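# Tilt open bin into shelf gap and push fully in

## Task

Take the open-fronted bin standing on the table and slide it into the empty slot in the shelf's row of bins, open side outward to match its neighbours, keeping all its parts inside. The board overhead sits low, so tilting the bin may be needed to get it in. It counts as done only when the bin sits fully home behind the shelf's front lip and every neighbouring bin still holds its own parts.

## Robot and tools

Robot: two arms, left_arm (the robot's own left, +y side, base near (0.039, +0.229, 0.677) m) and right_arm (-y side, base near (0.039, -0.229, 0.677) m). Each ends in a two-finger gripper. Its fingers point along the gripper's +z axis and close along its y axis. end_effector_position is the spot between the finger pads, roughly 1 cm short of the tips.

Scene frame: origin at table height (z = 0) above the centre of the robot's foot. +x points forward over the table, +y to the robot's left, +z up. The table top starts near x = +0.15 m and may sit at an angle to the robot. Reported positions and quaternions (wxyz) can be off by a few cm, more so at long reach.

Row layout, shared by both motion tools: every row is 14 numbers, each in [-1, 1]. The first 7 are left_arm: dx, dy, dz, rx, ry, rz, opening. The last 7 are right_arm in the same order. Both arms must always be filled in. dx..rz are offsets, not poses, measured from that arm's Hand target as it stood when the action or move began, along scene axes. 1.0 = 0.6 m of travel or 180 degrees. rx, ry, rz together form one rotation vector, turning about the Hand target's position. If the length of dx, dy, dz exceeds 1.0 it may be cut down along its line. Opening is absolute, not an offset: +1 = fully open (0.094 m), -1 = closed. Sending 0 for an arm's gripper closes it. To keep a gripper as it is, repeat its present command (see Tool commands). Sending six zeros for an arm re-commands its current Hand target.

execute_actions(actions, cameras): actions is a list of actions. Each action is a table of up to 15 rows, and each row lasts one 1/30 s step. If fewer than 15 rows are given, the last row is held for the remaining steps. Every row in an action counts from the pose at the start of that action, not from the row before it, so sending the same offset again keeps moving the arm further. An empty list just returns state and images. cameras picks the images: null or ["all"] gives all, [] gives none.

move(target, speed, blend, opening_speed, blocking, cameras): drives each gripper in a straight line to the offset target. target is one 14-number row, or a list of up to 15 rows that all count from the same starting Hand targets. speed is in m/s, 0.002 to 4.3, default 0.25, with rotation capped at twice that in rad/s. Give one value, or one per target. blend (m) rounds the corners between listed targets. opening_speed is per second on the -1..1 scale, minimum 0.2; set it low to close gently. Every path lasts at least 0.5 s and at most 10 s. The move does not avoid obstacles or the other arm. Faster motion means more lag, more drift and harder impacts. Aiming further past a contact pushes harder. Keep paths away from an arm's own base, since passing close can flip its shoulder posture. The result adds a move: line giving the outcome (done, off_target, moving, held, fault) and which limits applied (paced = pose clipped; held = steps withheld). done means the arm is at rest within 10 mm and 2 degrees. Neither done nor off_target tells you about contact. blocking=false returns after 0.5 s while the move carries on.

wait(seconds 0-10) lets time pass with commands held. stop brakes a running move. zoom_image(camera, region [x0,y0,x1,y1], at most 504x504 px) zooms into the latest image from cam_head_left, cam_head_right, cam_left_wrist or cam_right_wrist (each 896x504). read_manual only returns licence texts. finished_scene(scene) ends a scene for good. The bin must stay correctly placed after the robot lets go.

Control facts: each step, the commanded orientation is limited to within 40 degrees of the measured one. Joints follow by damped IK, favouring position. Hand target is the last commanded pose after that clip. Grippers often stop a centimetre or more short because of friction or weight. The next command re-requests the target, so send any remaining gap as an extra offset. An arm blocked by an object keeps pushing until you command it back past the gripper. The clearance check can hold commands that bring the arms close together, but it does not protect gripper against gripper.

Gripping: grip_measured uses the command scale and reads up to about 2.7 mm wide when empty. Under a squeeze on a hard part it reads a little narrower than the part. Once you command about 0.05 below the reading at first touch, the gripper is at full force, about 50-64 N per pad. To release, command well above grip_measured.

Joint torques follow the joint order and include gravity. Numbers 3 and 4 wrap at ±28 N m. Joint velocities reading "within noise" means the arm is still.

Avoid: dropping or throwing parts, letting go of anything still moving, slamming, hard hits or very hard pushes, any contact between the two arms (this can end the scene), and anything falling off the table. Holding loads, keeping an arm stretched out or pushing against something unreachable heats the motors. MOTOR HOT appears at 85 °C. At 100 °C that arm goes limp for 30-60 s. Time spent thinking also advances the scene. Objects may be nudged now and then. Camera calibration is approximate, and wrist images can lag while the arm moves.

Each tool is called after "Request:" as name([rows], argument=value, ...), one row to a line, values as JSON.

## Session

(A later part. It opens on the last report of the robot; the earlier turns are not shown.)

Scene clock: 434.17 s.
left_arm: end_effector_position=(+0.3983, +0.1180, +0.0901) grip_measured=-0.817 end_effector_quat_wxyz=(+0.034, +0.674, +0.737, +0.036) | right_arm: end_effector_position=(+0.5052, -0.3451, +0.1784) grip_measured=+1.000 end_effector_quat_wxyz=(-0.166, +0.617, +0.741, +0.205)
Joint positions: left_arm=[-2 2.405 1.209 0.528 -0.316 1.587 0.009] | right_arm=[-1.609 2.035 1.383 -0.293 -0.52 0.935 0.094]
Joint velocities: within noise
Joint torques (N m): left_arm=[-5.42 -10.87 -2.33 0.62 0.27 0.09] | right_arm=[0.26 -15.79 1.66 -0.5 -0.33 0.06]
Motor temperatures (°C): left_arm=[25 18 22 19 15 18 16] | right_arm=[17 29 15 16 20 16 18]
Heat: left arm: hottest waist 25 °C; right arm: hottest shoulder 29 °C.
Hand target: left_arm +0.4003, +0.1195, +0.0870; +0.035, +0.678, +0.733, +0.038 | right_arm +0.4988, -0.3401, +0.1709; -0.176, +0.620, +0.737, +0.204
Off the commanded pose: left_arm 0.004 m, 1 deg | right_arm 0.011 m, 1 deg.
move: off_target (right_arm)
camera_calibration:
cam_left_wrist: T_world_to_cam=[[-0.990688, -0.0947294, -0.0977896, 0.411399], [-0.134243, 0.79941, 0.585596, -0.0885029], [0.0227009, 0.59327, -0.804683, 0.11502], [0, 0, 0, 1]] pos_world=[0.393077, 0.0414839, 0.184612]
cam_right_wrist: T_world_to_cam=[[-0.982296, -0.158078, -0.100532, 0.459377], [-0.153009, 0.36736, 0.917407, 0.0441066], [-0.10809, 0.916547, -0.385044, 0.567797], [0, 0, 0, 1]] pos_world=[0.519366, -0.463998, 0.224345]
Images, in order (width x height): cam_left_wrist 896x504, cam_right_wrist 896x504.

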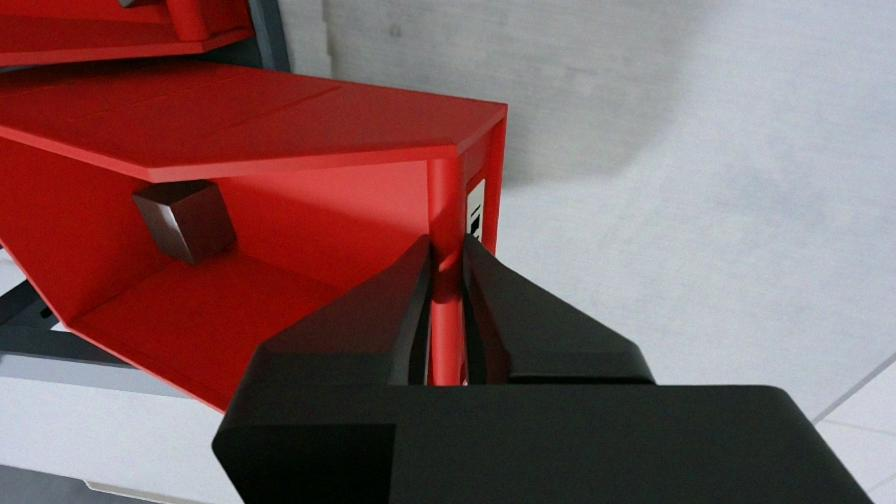

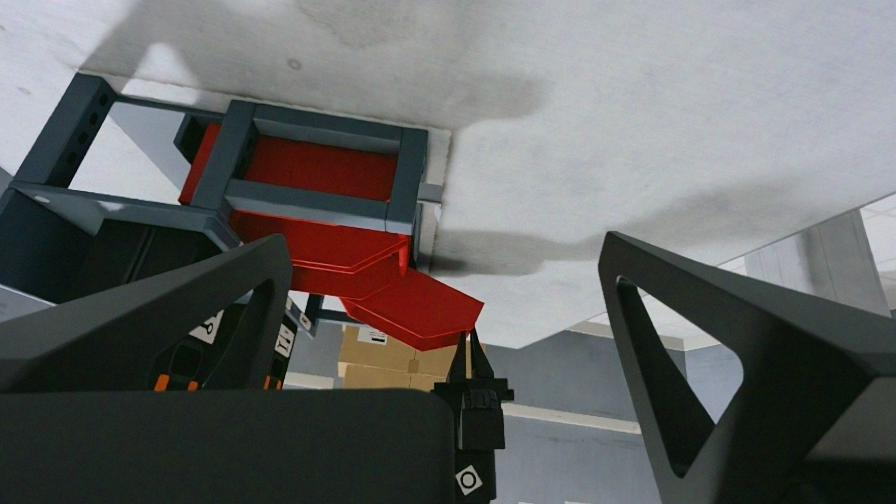

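Request:
move([
  [0.066, 0.006, -0.025, 0, 0, 0, -1, 0, 0, 0, 0, 0, 0, 1],
  [0.108, 0.011, -0.036, 0, 0, 0, -1, 0, 0, 0, 0, 0, 0, 1],
], speed=0.04, blend=0.01)

Request:
zoom_image(camera="cam_right_wrist", region=[200, 180, 500, 430])

Request:
zoom_image(camera="cam_head_right", region=[150, 100, 330, 320])

Scene clock: 454.30 s.
left_arm: end_effector_position=(+0.4583, +0.1175, +0.0687) grip_measured=-0.817 end_effector_quat_wxyz=(+0.036, +0.678, +0.734, +0.033) | right_arm: end_effector_position=(+0.5052, -0.3451, +0.1784) grip_measured=+1.000 end_effector_quat_wxyz=(-0.166, +0.617, +0.741, +0.205)
Joint positions: left_arm=[-1.994 2.405 1.377 0.359 -0.304 1.598 0.009] | right_arm=[-1.609 2.035 1.383 -0.293 -0.52 0.935 0.094]
Joint velocities: within noise
Joint torques (N m): left_arm=[-5.42 -12.75 -0.64 0.28 0.22 0.05] | right_arm=[0.15 -15.33 1.72 -0.5 -0.35 0.04]
Motor temperatures (°C): left_arm=[25 18 22 19 15 18 16] | right_arm=[17 29 15 16 20 16 18]
Heat: left arm: hottest waist 25 °C; right arm: hottest shoulder 29 °C.
Hand target: left_arm +0.4651, +0.1263, +0.0654; +0.035, +0.678, +0.733, +0.038 | right_arm +0.4988, -0.3401, +0.1709; -0.176, +0.620, +0.737, +0.204
Off the commanded pose: left_arm 0.012 m, 1 deg | right_arm 0.011 m, 1 deg.
move: off_target (left_arm, right_arm)
camera_calibration:
cam_left_wrist: T_world_to_cam=[[-0.991637, -0.0865247, -0.0957594, 0.468078], [-0.126245, 0.80443, 0.580477, -0.0714125], [0.0268061, 0.587712, -0.808626, 0.0958872], [0, 0, 0, 1]] pos_world=[0.452577, 0.0415926, 0.163813]
cam_right_wrist: T_world_to_cam=[[-0.982296, -0.158078, -0.100532, 0.459377], [-0.153009, 0.36736, 0.917407, 0.0441066], [-0.10809, 0.916547, -0.385044, 0.567797], [0, 0, 0, 1]] pos_world=[0.519366, -0.463998, 0.224345]

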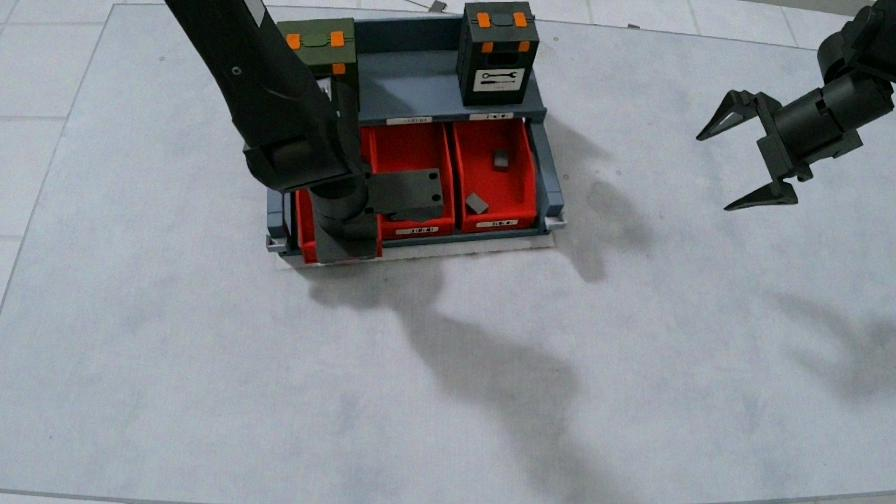

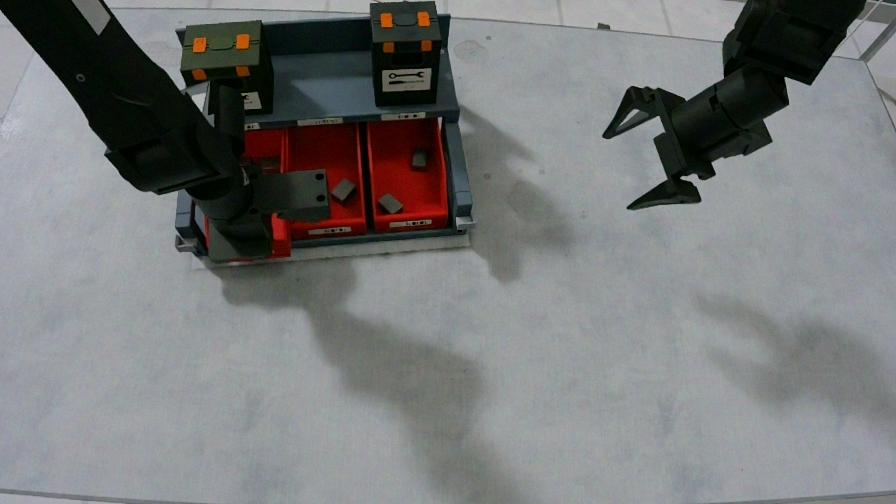

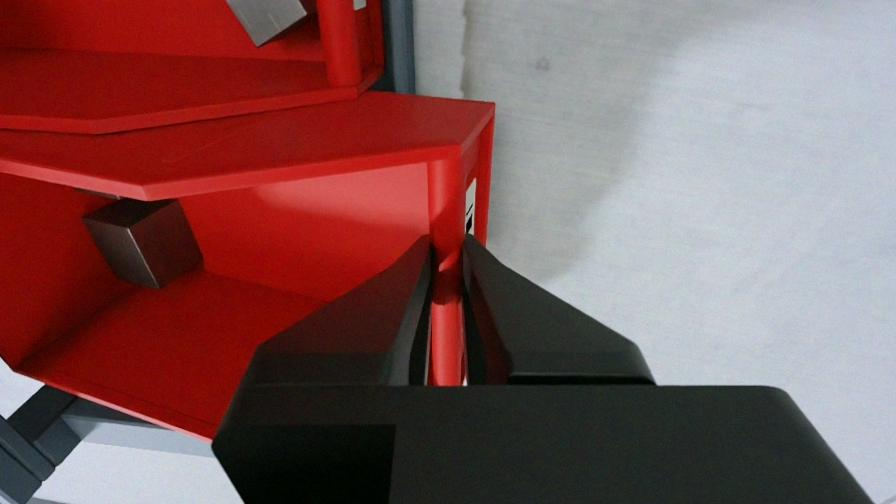

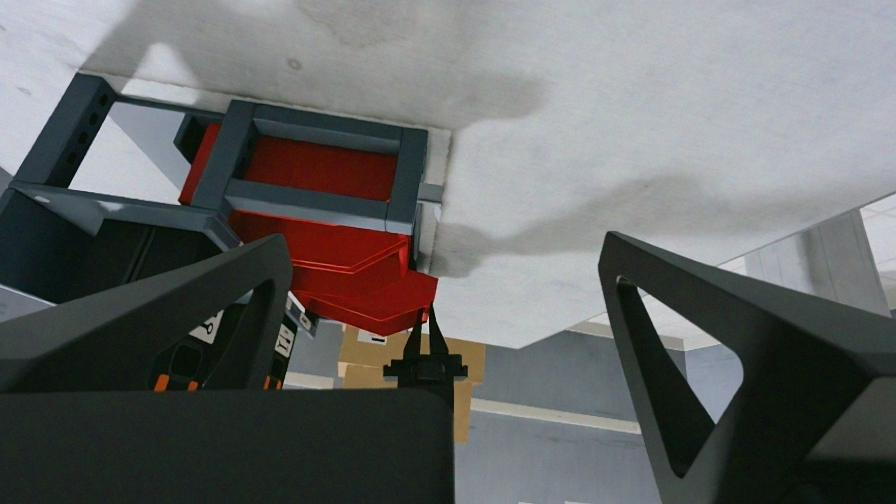

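Scaled by 1.680 from the camera's 896x504 image, which has a finer 1280x720 frame.

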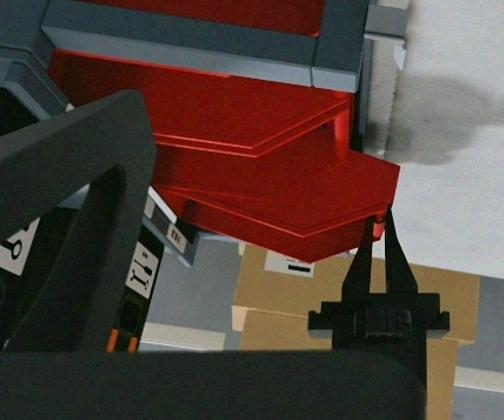

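Scaled by 2.291 from the camera's 896x504 image, which has a finer 1280x720 frame.

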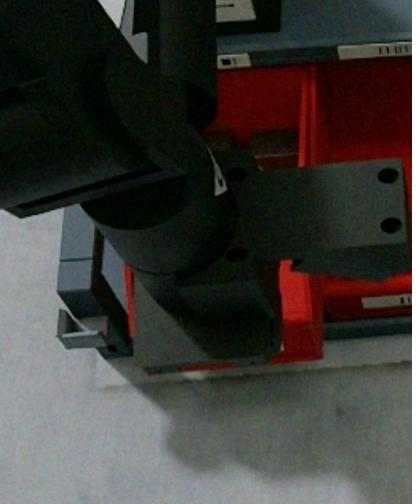

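Request:
zoom_image(camera="cam_head_left", region=[260, 160, 420, 280])

Request:
zoom_image(camera="cam_left_wrist", region=[0, 0, 500, 240])

Scaled by 3.150 from the camera's 896x504 image, which has a finer 1280x720 frame.

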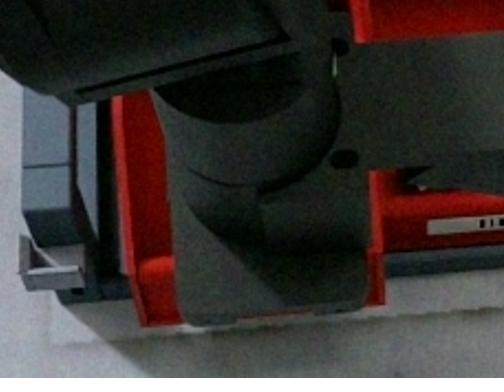

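Scaled by 1.008 from the camera's 896x504 image, which has a finer 1280x720 frame.

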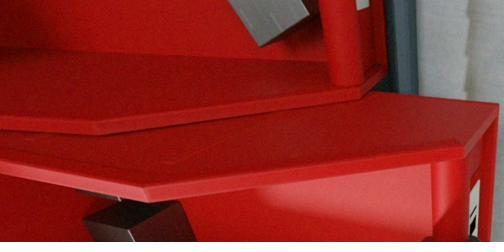

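Request:
move(target=[0.0, 0.014, 0, 0, 0, -0.004, -1, 0, 0, 0, 0, 0, 0, 1], speed=0.03, cameras=["cam_head_left", "cam_left_wrist"])

Request:
zoom_image(camera="cam_head_left", region=[260, 160, 420, 280])

Scene clock: 468.70 s.
left_arm: end_effector_position=(+0.4576, +0.1221, +0.0668) grip_measured=-0.817 end_effector_quat_wxyz=(+0.037, +0.685, +0.727, +0.031) | right_arm: end_effector_position=(+0.5052, -0.3451, +0.1784) grip_measured=+1.000 end_effector_quat_wxyz=(-0.166, +0.617, +0.741, +0.205)
Joint positions: left_arm=[-1.985 2.405 1.377 0.358 -0.291 1.623 0.009] | right_arm=[-1.609 2.035 1.383 -0.293 -0.52 0.935 0.094]
Joint velocities: within noise
Joint torques (N m): left_arm=[-4.72 -13.22 -1.21 0.46 0.14 0.06] | right_arm=[-0.79 -15.15 1.72 -0.47 -0.39 0.05]
Motor temperatures (°C): left_arm=[25 18 21 19 15 18 16] | right_arm=[17 29 15 16 20 16 18]
Heat: left arm: hottest waist 25 °C; right arm: hottest shoulder 29 °C.
Hand target: left_arm +0.4651, +0.1346, +0.0654; +0.036, +0.682, +0.729, +0.038 | right_arm +0.4988, -0.3401, +0.1709; -0.176, +0.620, +0.737, +0.204
Off the commanded pose: left_arm 0.015 m, 1 deg | right_arm 0.011 m, 1 deg.
move: off_target (left_arm, right_arm)
camera_calibration:
cam_left_wrist: T_world_to_cam=[[-0.993316, -0.0674073, -0.0936967, 0.465919], [-0.109363, 0.809232, 0.577221, -0.0821755], [0.0369134, 0.58361, -0.811195, 0.087682], [0, 0, 0, 1]] pos_world=[0.450582, 0.0467332, 0.162216]
Images, in order (width x height): cam_head_left 896x504, cam_left_wrist 896x504.

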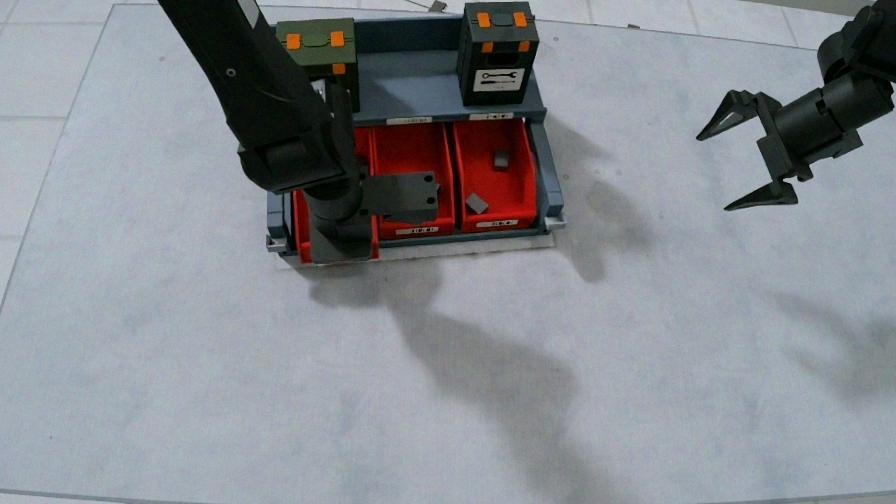

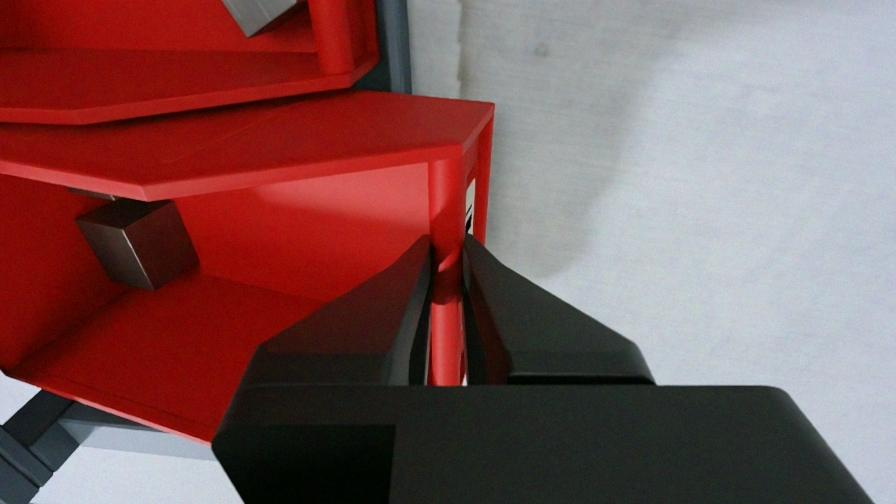

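Scaled by 3.150 from the camera's 896x504 image, which has a finer 1280x720 frame.

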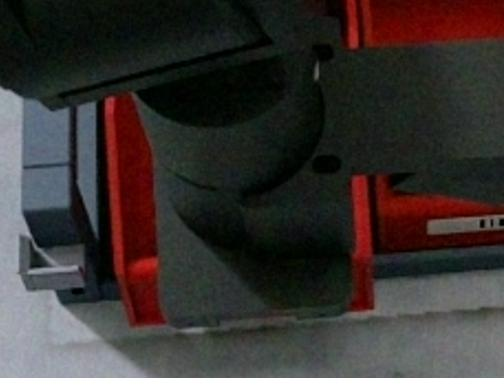

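Request:
move(target=[0.035, 0.008, -0.01, 0, 0, 0.003, -1, 0, 0, 0, 0, 0, 0, 1], speed=0.03, cameras=["cam_head_left", "cam_left_wrist", "cam_right_wrist"])

Request:
zoom_image(camera="cam_head_left", region=[260, 160, 420, 280])

Request:
zoom_image(camera="cam_right_wrist", region=[200, 180, 500, 430])

Scene clock: 478.00 s.
left_arm: end_effector_position=(+0.4753, +0.1270, +0.0611) grip_measured=-0.817 end_effector_quat_wxyz=(+0.035, +0.684, +0.728, +0.030) | right_arm: end_effector_position=(+0.5052, -0.3451, +0.1784) grip_measured=+1.000 end_effector_quat_wxyz=(-0.166, +0.617, +0.741, +0.205)
Joint positions: left_arm=[-1.977 2.405 1.428 0.306 -0.286 1.624 0.009] | right_arm=[-1.609 2.035 1.383 -0.293 -0.52 0.935 0.094]
Joint velocities: within noise
Joint torques (N m): left_arm=[-5.13 -13.51 -0.17 0.4 0.15 -0.06] | right_arm=[-0.32 -15.38 1.74 -0.54 -0.33 0.02]
Motor temperatures (°C): left_arm=[25 19 21 18 15 18 17] | right_arm=[17 29 15 16 20 16 18]
Heat: left arm: hottest waist 25 °C; right arm: hottest shoulder 29 °C.
Hand target: left_arm +0.4861, +0.1395, +0.0594; +0.035, +0.679, +0.732, +0.038 | right_arm +0.4988, -0.3401, +0.1709; -0.176, +0.620, +0.737, +0.204
Off the commanded pose: left_arm 0.017 m, 1 deg | right_arm 0.011 m, 1 deg.
move: off_target (left_arm, right_arm)
camera_calibration:
cam_left_wrist: T_world_to_cam=[[-0.993456, -0.0698615, -0.0903558, 0.48344], [-0.109458, 0.808279, 0.578536, -0.0808364], [0.0326154, 0.58464, -0.810637, 0.0813886], [0, 0, 0, 1]] pos_world=[0.468773, 0.0515291, 0.156425]
cam_right_wrist: T_world_to_cam=[[-0.982296, -0.158078, -0.100532, 0.459377], [-0.153009, 0.36736, 0.917407, 0.0441066], [-0.10809, 0.916547, -0.385044, 0.567797], [0, 0, 0, 1]] pos_world=[0.519366, -0.463998, 0.224345]
Images, in order (width x height): cam_head_left 896x504, cam_left_wrist 896x504, cam_right_wrist 896x504.

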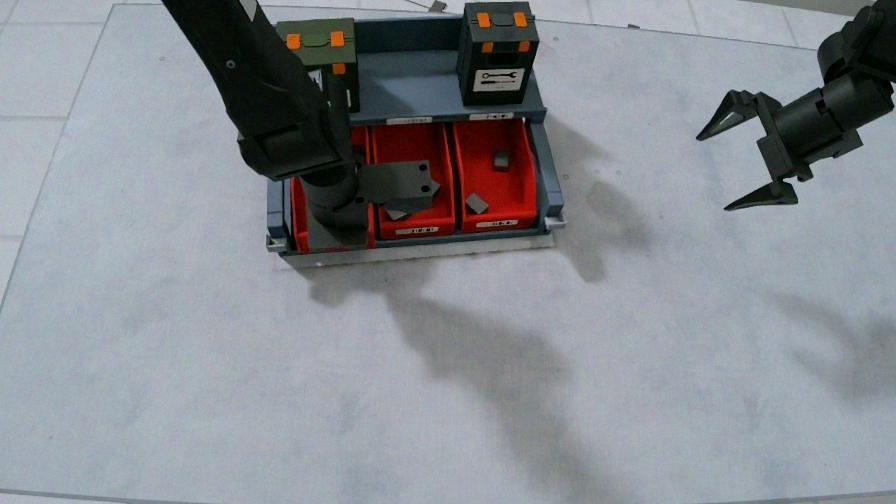

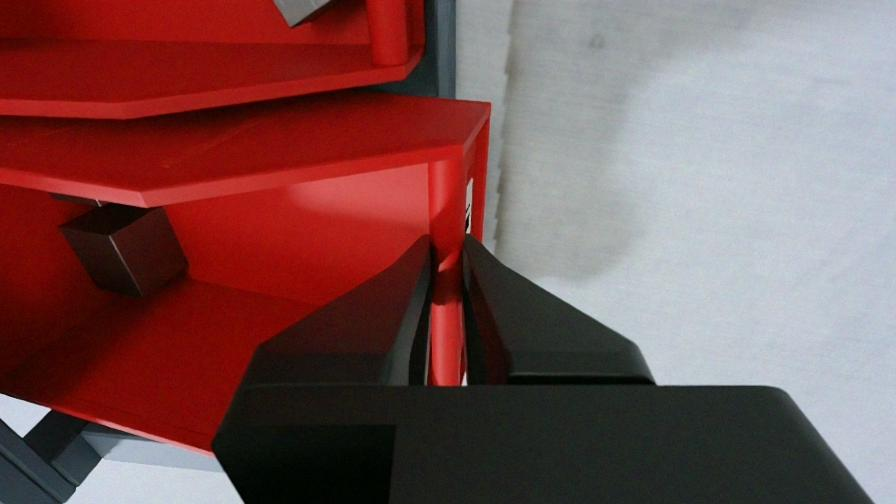

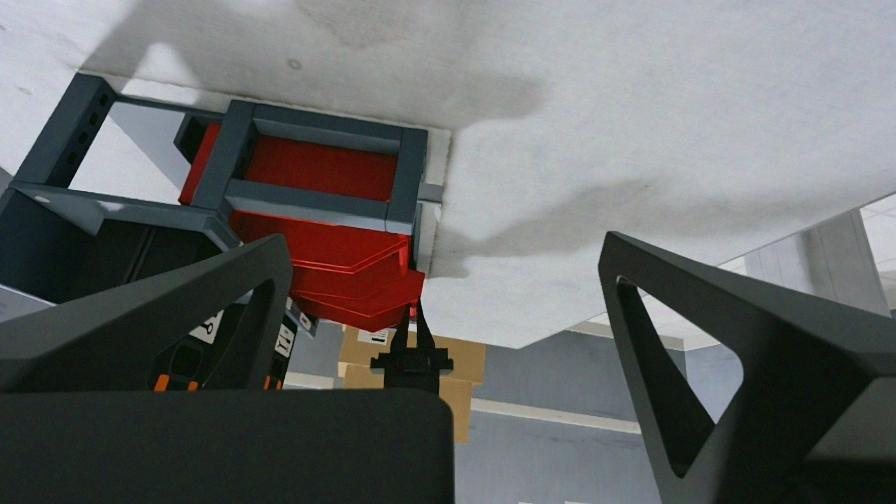

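Scaled by 3.150 from the camera's 896x504 image, which has a finer 1280x720 frame.

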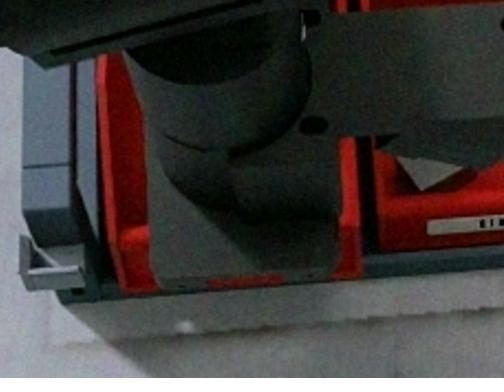

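Scaled by 1.680 from the camera's 896x504 image, which has a finer 1280x720 frame.

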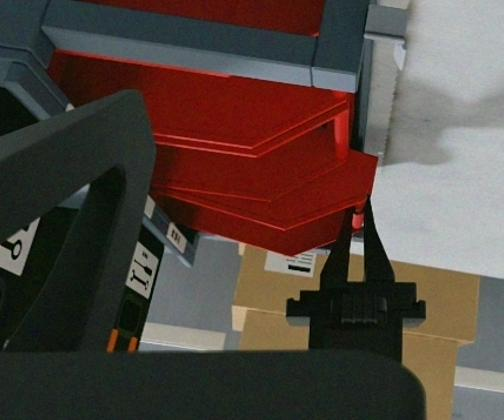

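Request:
move(target=[0.027, 0.002, 0.002, 0, 0, 0, -1, 0, 0, 0, 0, 0, 0, 1], speed=0.03, cameras=["cam_head_left", "cam_left_wrist", "cam_right_wrist"])

Request:
zoom_image(camera="cam_head_left", region=[260, 160, 420, 280])

Request:
zoom_image(camera="cam_right_wrist", region=[200, 180, 500, 430])

Scene clock: 499.93 s.
left_arm: end_effector_position=(+0.4848, +0.1282, +0.0584) grip_measured=-0.817 end_effector_quat_wxyz=(+0.032, +0.685, +0.728, +0.027) | right_arm: end_effector_position=(+0.5052, -0.3451, +0.1784) grip_measured=+1.000 end_effector_quat_wxyz=(-0.166, +0.617, +0.741, +0.205)
Joint positions: left_arm=[-1.975 2.405 1.46 0.265 -0.286 1.624 0.009] | right_arm=[-1.609 2.035 1.383 -0.293 -0.52 0.935 0.094]
Joint velocities: within noise
Joint torques (N m): left_arm=[-5.25 -14.68 -0.06 0.39 0.11 -0.07] | right_arm=[-0.67 -15.38 1.72 -0.42 -0.37 0.05]
Motor temperatures (°C): left_arm=[25 19 21 18 15 18 17] | right_arm=[17 29 15 16 20 16 18]
Heat: left arm: hottest waist 25 °C; right arm: hottest shoulder 29 °C.
Hand target: left_arm +0.5024, +0.1408, +0.0605; +0.035, +0.679, +0.732, +0.038 | right_arm +0.4988, -0.3401, +0.1709; -0.176, +0.620, +0.737, +0.204
Off the commanded pose: left_arm 0.022 m, 2 deg | right_arm 0.011 m, 1 deg.
move: off_target (left_arm, right_arm)
camera_calibration:
cam_left_wrist: T_world_to_cam=[[-0.994387, -0.0680618, -0.0810112, 0.492311], [-0.102558, 0.808286, 0.579789, -0.0826455], [0.0260187, 0.584843, -0.810729, 0.0813456], [0, 0, 0, 1]] pos_world=[0.478955, 0.0527343, 0.153749]
cam_right_wrist: T_world_to_cam=[[-0.982296, -0.158078, -0.100532, 0.459377], [-0.153009, 0.36736, 0.917407, 0.0441066], [-0.10809, 0.916547, -0.385044, 0.567797], [0, 0, 0, 1]] pos_world=[0.519366, -0.463998, 0.224345]
Images, in order (width x height): cam_head_left 896x504, cam_left_wrist 896x504, cam_right_wrist 896x504.

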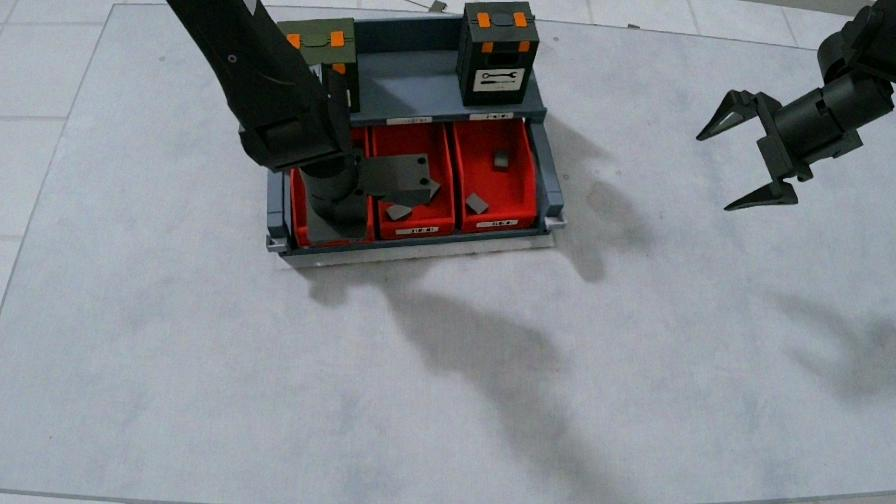

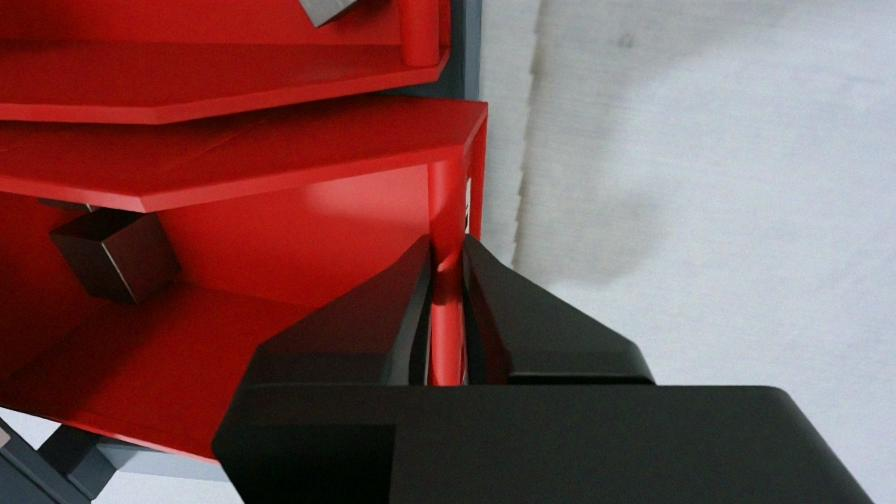

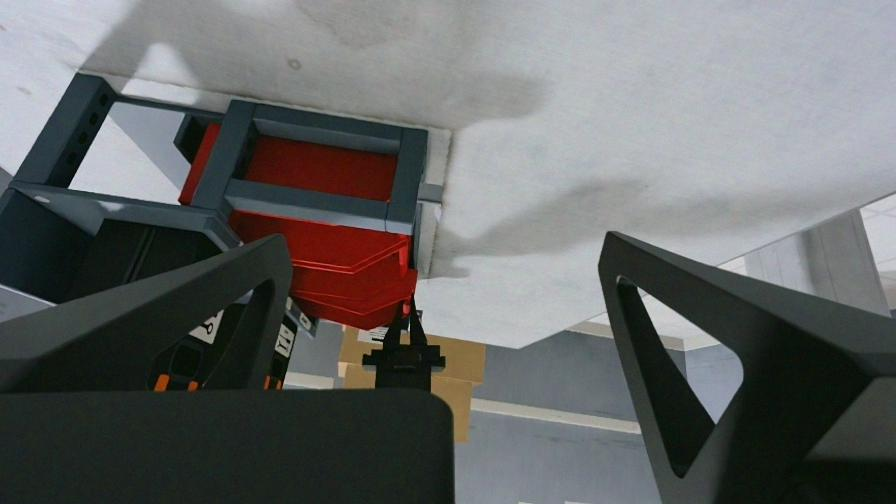

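Scaled by 3.150 from the camera's 896x504 image, which has a finer 1280x720 frame.

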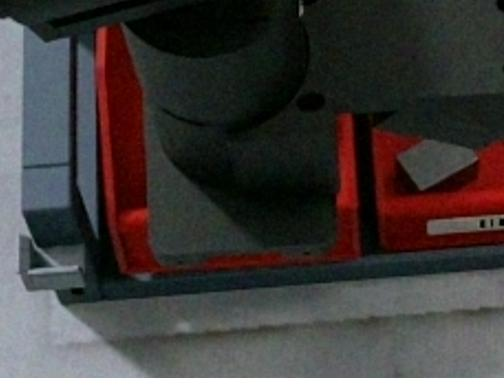

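Scaled by 1.680 from the camera's 896x504 image, which has a finer 1280x720 frame.

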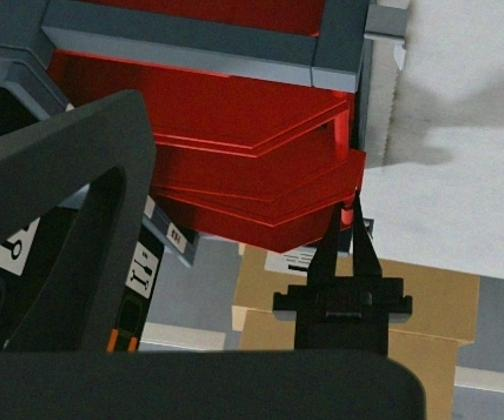

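Request:
move(target=[0.02, 0.002, 0.002, 0, 0, 0, -1, 0, 0, 0, 0, 0, 0, 1], speed=0.03, cameras=["cam_head_left", "cam_left_wrist", "cam_right_wrist"])

Request:
zoom_image(camera="cam_head_left", region=[260, 160, 420, 280])

Request:
zoom_image(camera="cam_right_wrist", region=[200, 180, 500, 430])

Scene clock: 506.13 s.
left_arm: end_effector_position=(+0.4900, +0.1285, +0.0569) grip_measured=-0.817 end_effector_quat_wxyz=(+0.028, +0.686, +0.727, +0.023) | right_arm: end_effector_position=(+0.5052, -0.3451, +0.1784) grip_measured=+1.000 end_effector_quat_wxyz=(-0.166, +0.617, +0.741, +0.205)
Joint positions: left_arm=[-1.975 2.405 1.48 0.233 -0.286 1.624 0.009] | right_arm=[-1.609 2.035 1.383 -0.293 -0.52 0.935 0.094]
Joint velocities: within noise
Joint torques (N m): left_arm=[-5.25 -15.5 0.1 0.51 0.09 -0.06] | right_arm=[-0.15 -15.38 1.73 -0.54 -0.37 0.06]
Motor temperatures (°C): left_arm=[25 19 21 18 15 18 17] | right_arm=[17 29 15 16 20 16 18]
Heat: left arm: hottest waist 25 °C; right arm: hottest shoulder 29 °C.
Hand target: left_arm +0.5143, +0.1419, +0.0618; +0.035, +0.679, +0.732, +0.038 | right_arm +0.4988, -0.3401, +0.1709; -0.176, +0.620, +0.737, +0.204
Off the commanded pose: left_arm 0.028 m, 2 deg | right_arm 0.011 m, 1 deg.
move: off_target (left_arm, right_arm)
camera_calibration:
cam_left_wrist: T_world_to_cam=[[-0.99536, -0.0652654, -0.0706961, 0.496918], [-0.094256, 0.808973, 0.58024, -0.085637], [0.0193216, 0.584211, -0.811371, 0.0831367], [0, 0, 0, 1]] pos_world=[0.484935, 0.0531402, 0.152275]
cam_right_wrist: T_world_to_cam=[[-0.982296, -0.158078, -0.100532, 0.459377], [-0.153009, 0.36736, 0.917407, 0.0441066], [-0.10809, 0.916547, -0.385044, 0.567797], [0, 0, 0, 1]] pos_world=[0.519366, -0.463998, 0.224345]
Images, in order (width x height): cam_head_left 896x504, cam_left_wrist 896x504, cam_right_wrist 896x504.

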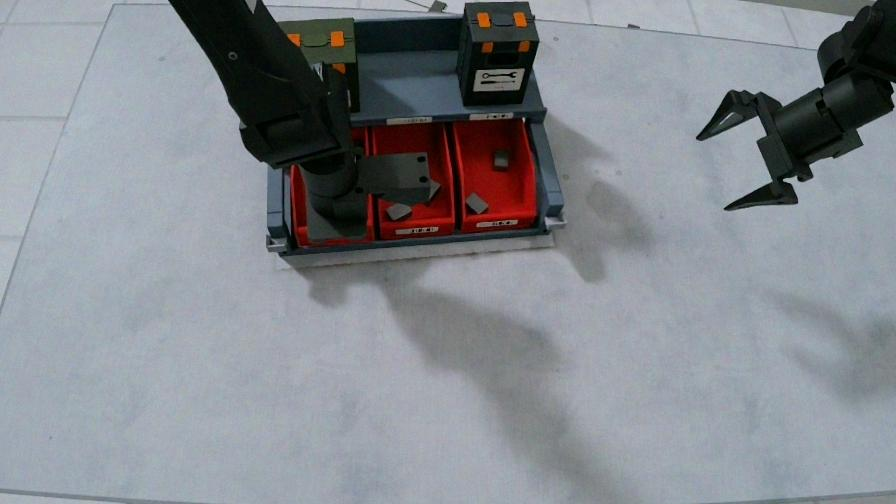

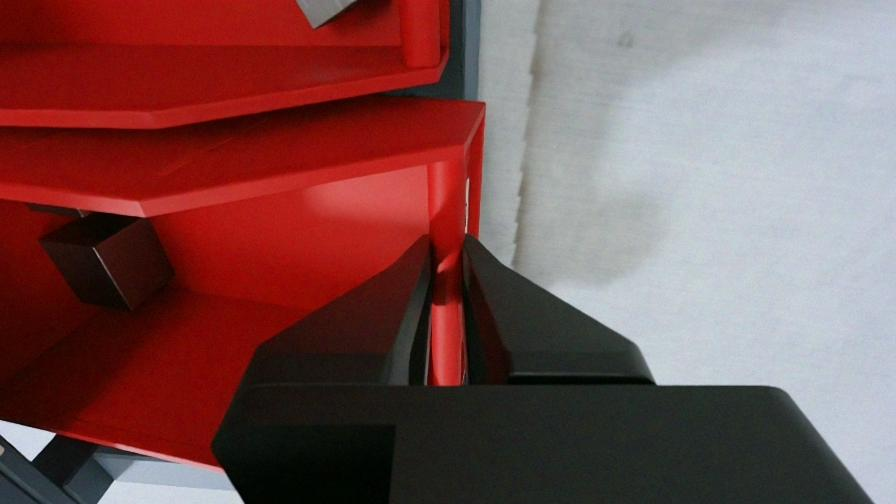

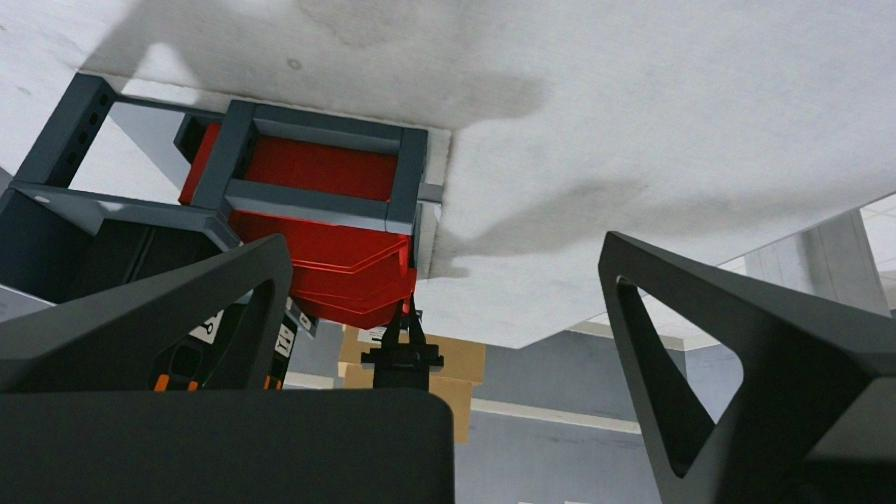

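Scaled by 3.150 from the camera's 896x504 image, which has a finer 1280x720 frame.

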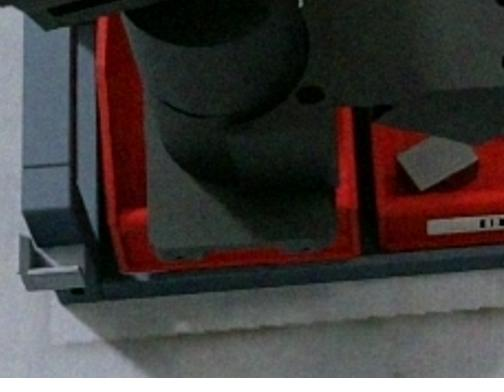

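Scaled by 1.680 from the camera's 896x504 image, which has a finer 1280x720 frame.

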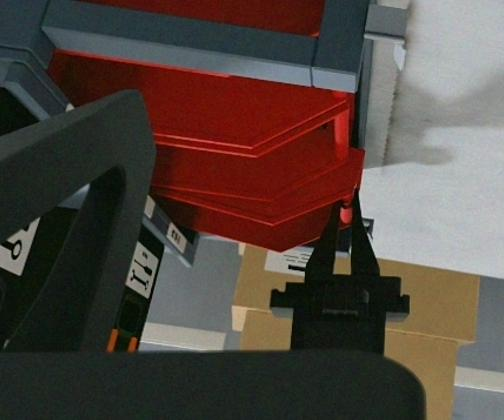

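Request:
move(target=[-0.007, 0.0, -0.03, 0, 0, 0, -1, 0, 0, 0, 0, 0, 0, 1], speed=0.03, cameras=["cam_head_left", "cam_left_wrist", "cam_right_wrist"])

Request:
zoom_image(camera="cam_head_left", region=[260, 160, 420, 280])

Request:
zoom_image(camera="cam_right_wrist", region=[200, 180, 500, 430])

Scene clock: 517.90 s.
left_arm: end_effector_position=(+0.5090, +0.1321, +0.0510) grip_measured=-0.817 end_effector_quat_wxyz=(+0.039, +0.681, +0.731, +0.034) | right_arm: end_effector_position=(+0.5052, -0.3451, +0.1784) grip_measured=+1.000 end_effector_quat_wxyz=(-0.166, +0.617, +0.741, +0.205)
Joint positions: left_arm=[-1.969 2.416 1.524 0.231 -0.28 1.624 0.009] | right_arm=[-1.609 2.035 1.383 -0.293 -0.52 0.935 0.094]
Joint velocities: within noise
Joint torques (N m): left_arm=[-5.19 -13.04 0.61 0.57 0.15 -0.02] | right_arm=[-0.5 -14.97 1.73 -0.49 -0.36 0.06]
Motor temperatures (°C): left_arm=[25 20 21 18 15 18 17] | right_arm=[17 29 15 16 20 16 18]
Heat: left arm: hottest waist 25 °C; right arm: hottest shoulder 29 °C.
Hand target: left_arm +0.5101, +0.1418, +0.0438; +0.035, +0.679, +0.732, +0.038 | right_arm +0.4988, -0.3401, +0.1709; -0.176, +0.620, +0.737, +0.204
Off the commanded pose: left_arm 0.012 m, 1 deg | right_arm 0.011 m, 1 deg.
move: off_target (left_arm, right_arm)
camera_calibration:
cam_left_wrist: T_world_to_cam=[[-0.99192, -0.0777494, -0.100253, 0.517183], [-0.121652, 0.807157, 0.577666, -0.0689746], [0.0360069, 0.585194, -0.810094, 0.0672842], [0, 0, 0, 1]] pos_world=[0.502191, 0.0565098, 0.1462]
cam_right_wrist: T_world_to_cam=[[-0.982296, -0.158078, -0.100532, 0.459377], [-0.153009, 0.36736, 0.917407, 0.0441066], [-0.10809, 0.916547, -0.385044, 0.567797], [0, 0, 0, 1]] pos_world=[0.519366, -0.463998, 0.224345]
Images, in order (width x height): cam_head_left 896x504, cam_left_wrist 896x504, cam_right_wrist 896x504.

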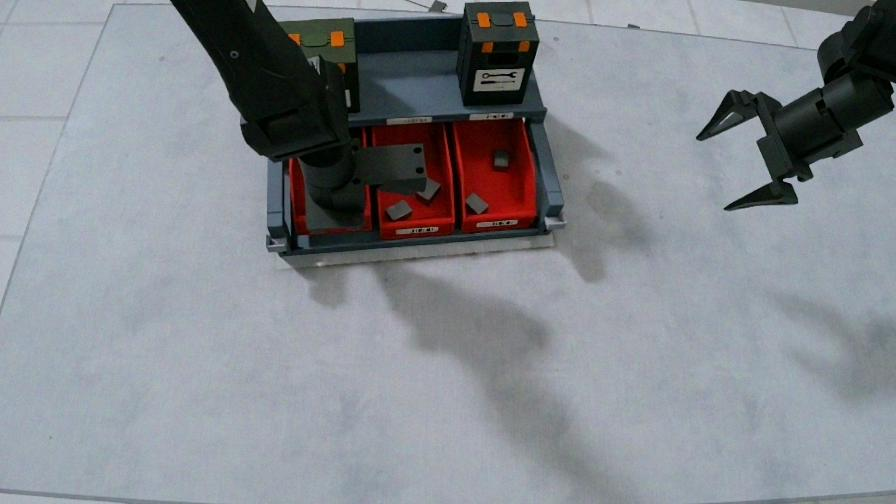

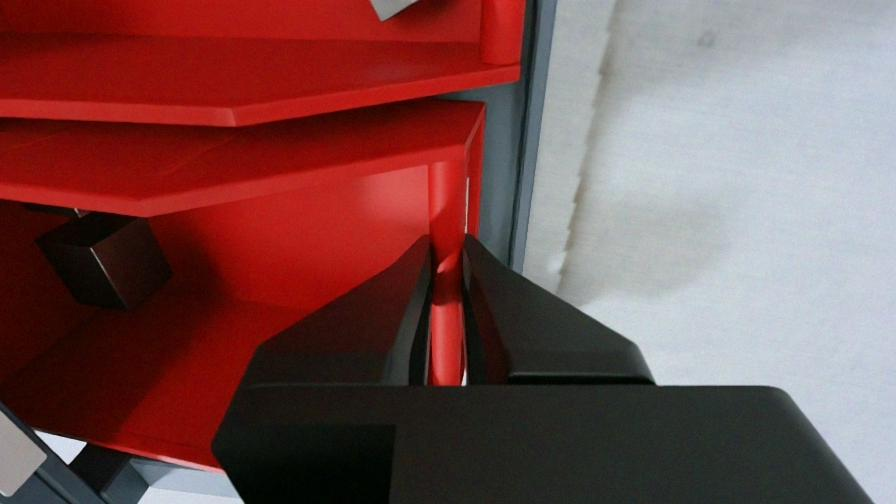

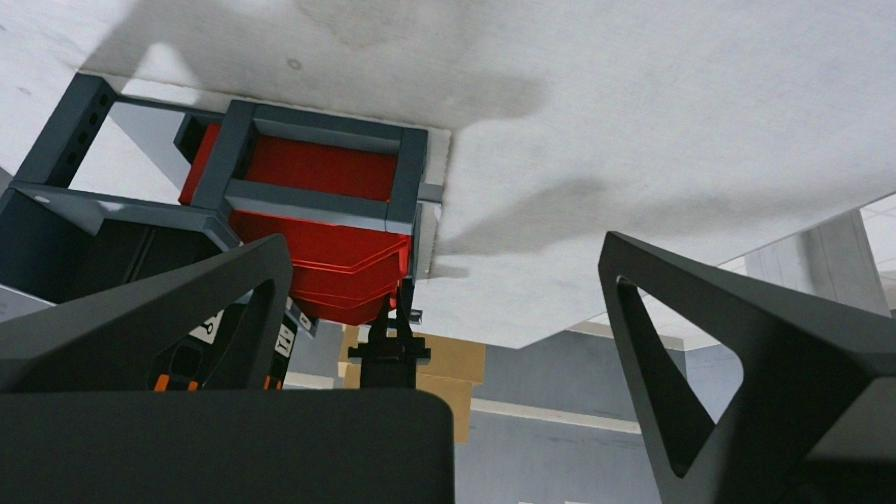

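Scaled by 3.150 from the camera's 896x504 image, which has a finer 1280x720 frame.

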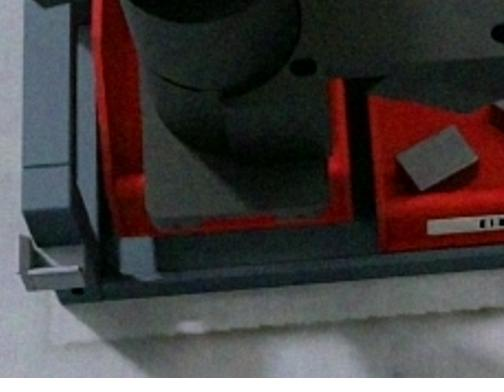

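Scaled by 1.680 from the camera's 896x504 image, which has a finer 1280x720 frame.

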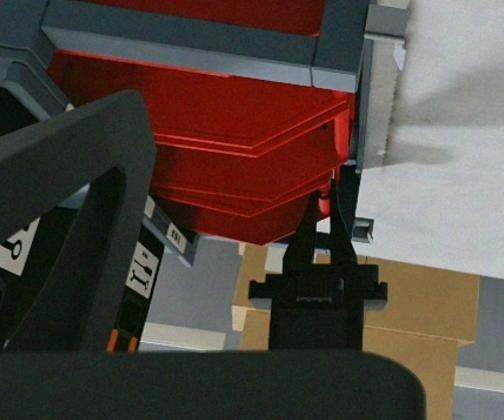

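Request:
move(target=[-0.006, -0.007, -0.017, 0, 0, 0, -1, 0, 0, 0, 0, 0, 0, 1], speed=0.03, cameras=["cam_head_left", "cam_left_wrist", "cam_right_wrist"])

Request:
zoom_image(camera="cam_head_left", region=[260, 160, 420, 280])

Request:
zoom_image(camera="cam_right_wrist", region=[200, 180, 500, 430])

Scene clock: 525.07 s.
left_arm: end_effector_position=(+0.5078, +0.1310, +0.0405) grip_measured=-0.817 end_effector_quat_wxyz=(+0.039, +0.680, +0.732, +0.035) | right_arm: end_effector_position=(+0.5052, -0.3451, +0.1784) grip_measured=+1.000 end_effector_quat_wxyz=(-0.166, +0.617, +0.741, +0.205)
Joint positions: left_arm=[-1.967 2.444 1.555 0.231 -0.28 1.624 0.009] | right_arm=[-1.609 2.035 1.383 -0.293 -0.52 0.935 0.094]
Joint velocities: within noise
Joint torques (N m): left_arm=[-5.71 -12.75 0.46 0.64 0.09 -0.02] | right_arm=[0.26 -14.97 1.66 -0.43 -0.35 0.06]
Motor temperatures (°C): left_arm=[25 20 20 18 15 17 17] | right_arm=[17 29 15 16 20 16 18]
Heat: left arm: hottest waist 25 °C; right arm: hottest shoulder 29 °C.
Hand target: left_arm +0.5067, +0.1376, +0.0336; +0.036, +0.679, +0.732, +0.038 | right_arm +0.4988, -0.3401, +0.1709; -0.176, +0.620, +0.737, +0.204
Off the commanded pose: left_arm 0.010 m, 0 deg | right_arm 0.011 m, 1 deg.
move: off_target (right_arm)
camera_calibration:
cam_left_wrist: T_world_to_cam=[[-0.991535, -0.0800424, -0.102232, 0.515034], [-0.124747, 0.805628, 0.579139, -0.0605087], [0.0360053, 0.58699, -0.808793, 0.0592245], [0, 0, 0, 1]] pos_world=[0.500994, 0.0552079, 0.135596]
cam_right_wrist: T_world_to_cam=[[-0.982296, -0.158078, -0.100532, 0.459377], [-0.153009, 0.36736, 0.917407, 0.0441066], [-0.10809, 0.916547, -0.385044, 0.567797], [0, 0, 0, 1]] pos_world=[0.519366, -0.463998, 0.224345]
Images, in order (width x height): cam_head_left 896x504, cam_left_wrist 896x504, cam_right_wrist 896x504.

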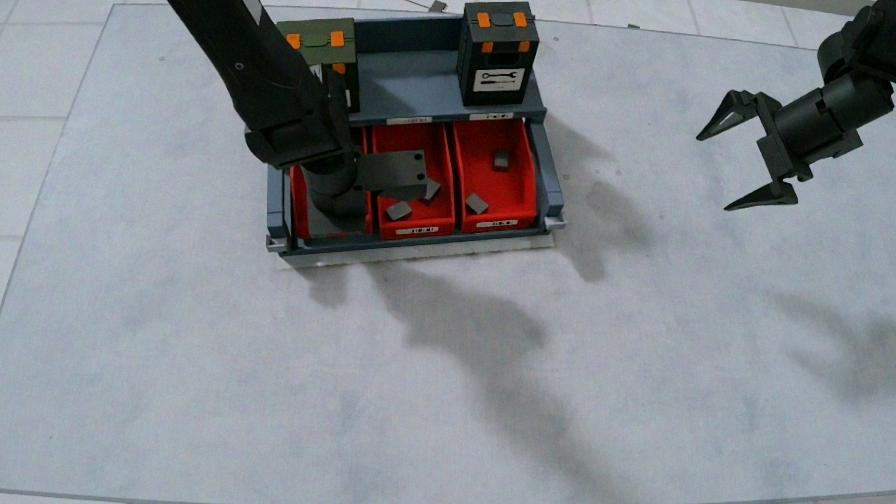

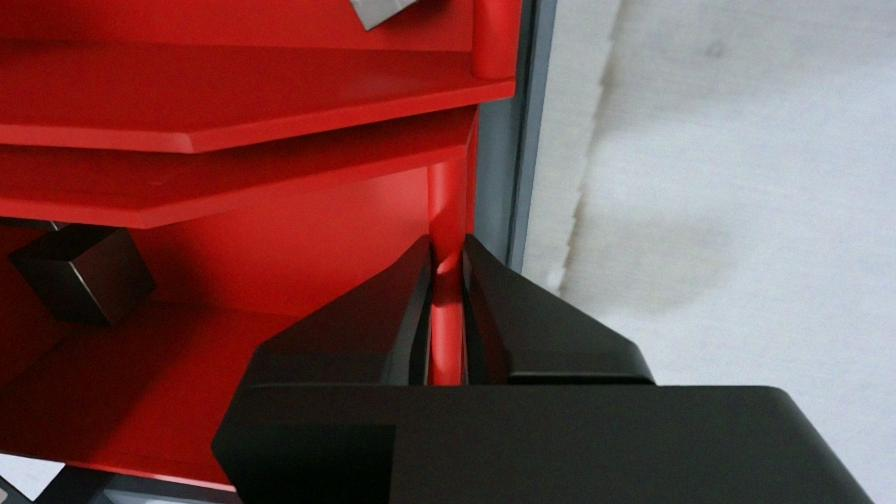

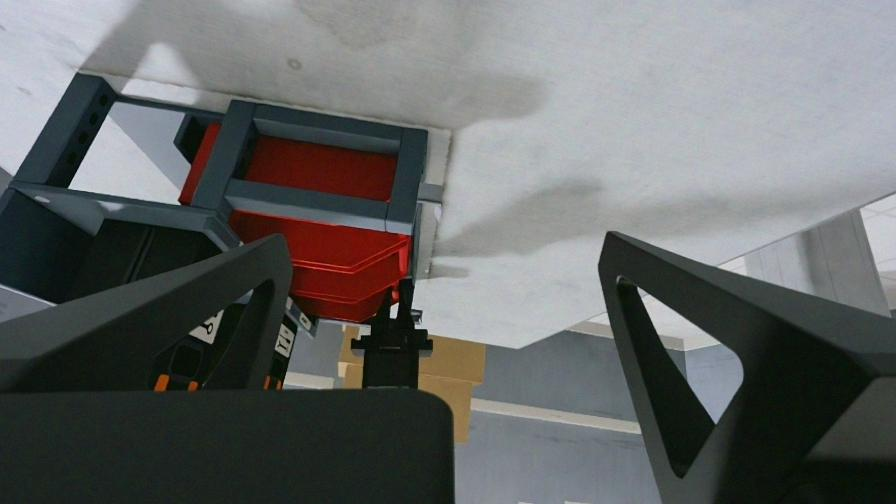

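Scaled by 3.150 from the camera's 896x504 image, which has a finer 1280x720 frame.

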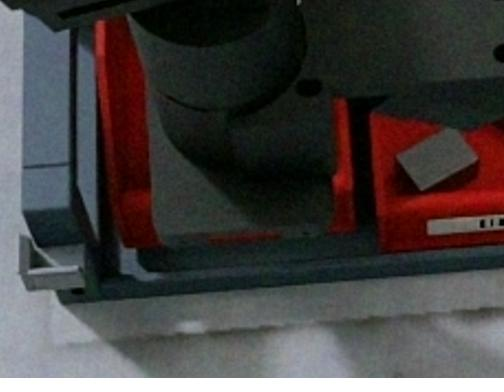

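Scaled by 1.680 from the camera's 896x504 image, which has a finer 1280x720 frame.

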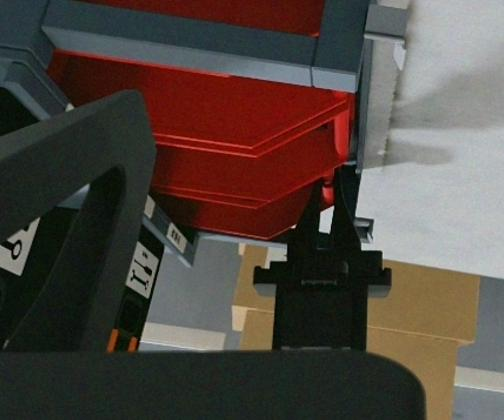

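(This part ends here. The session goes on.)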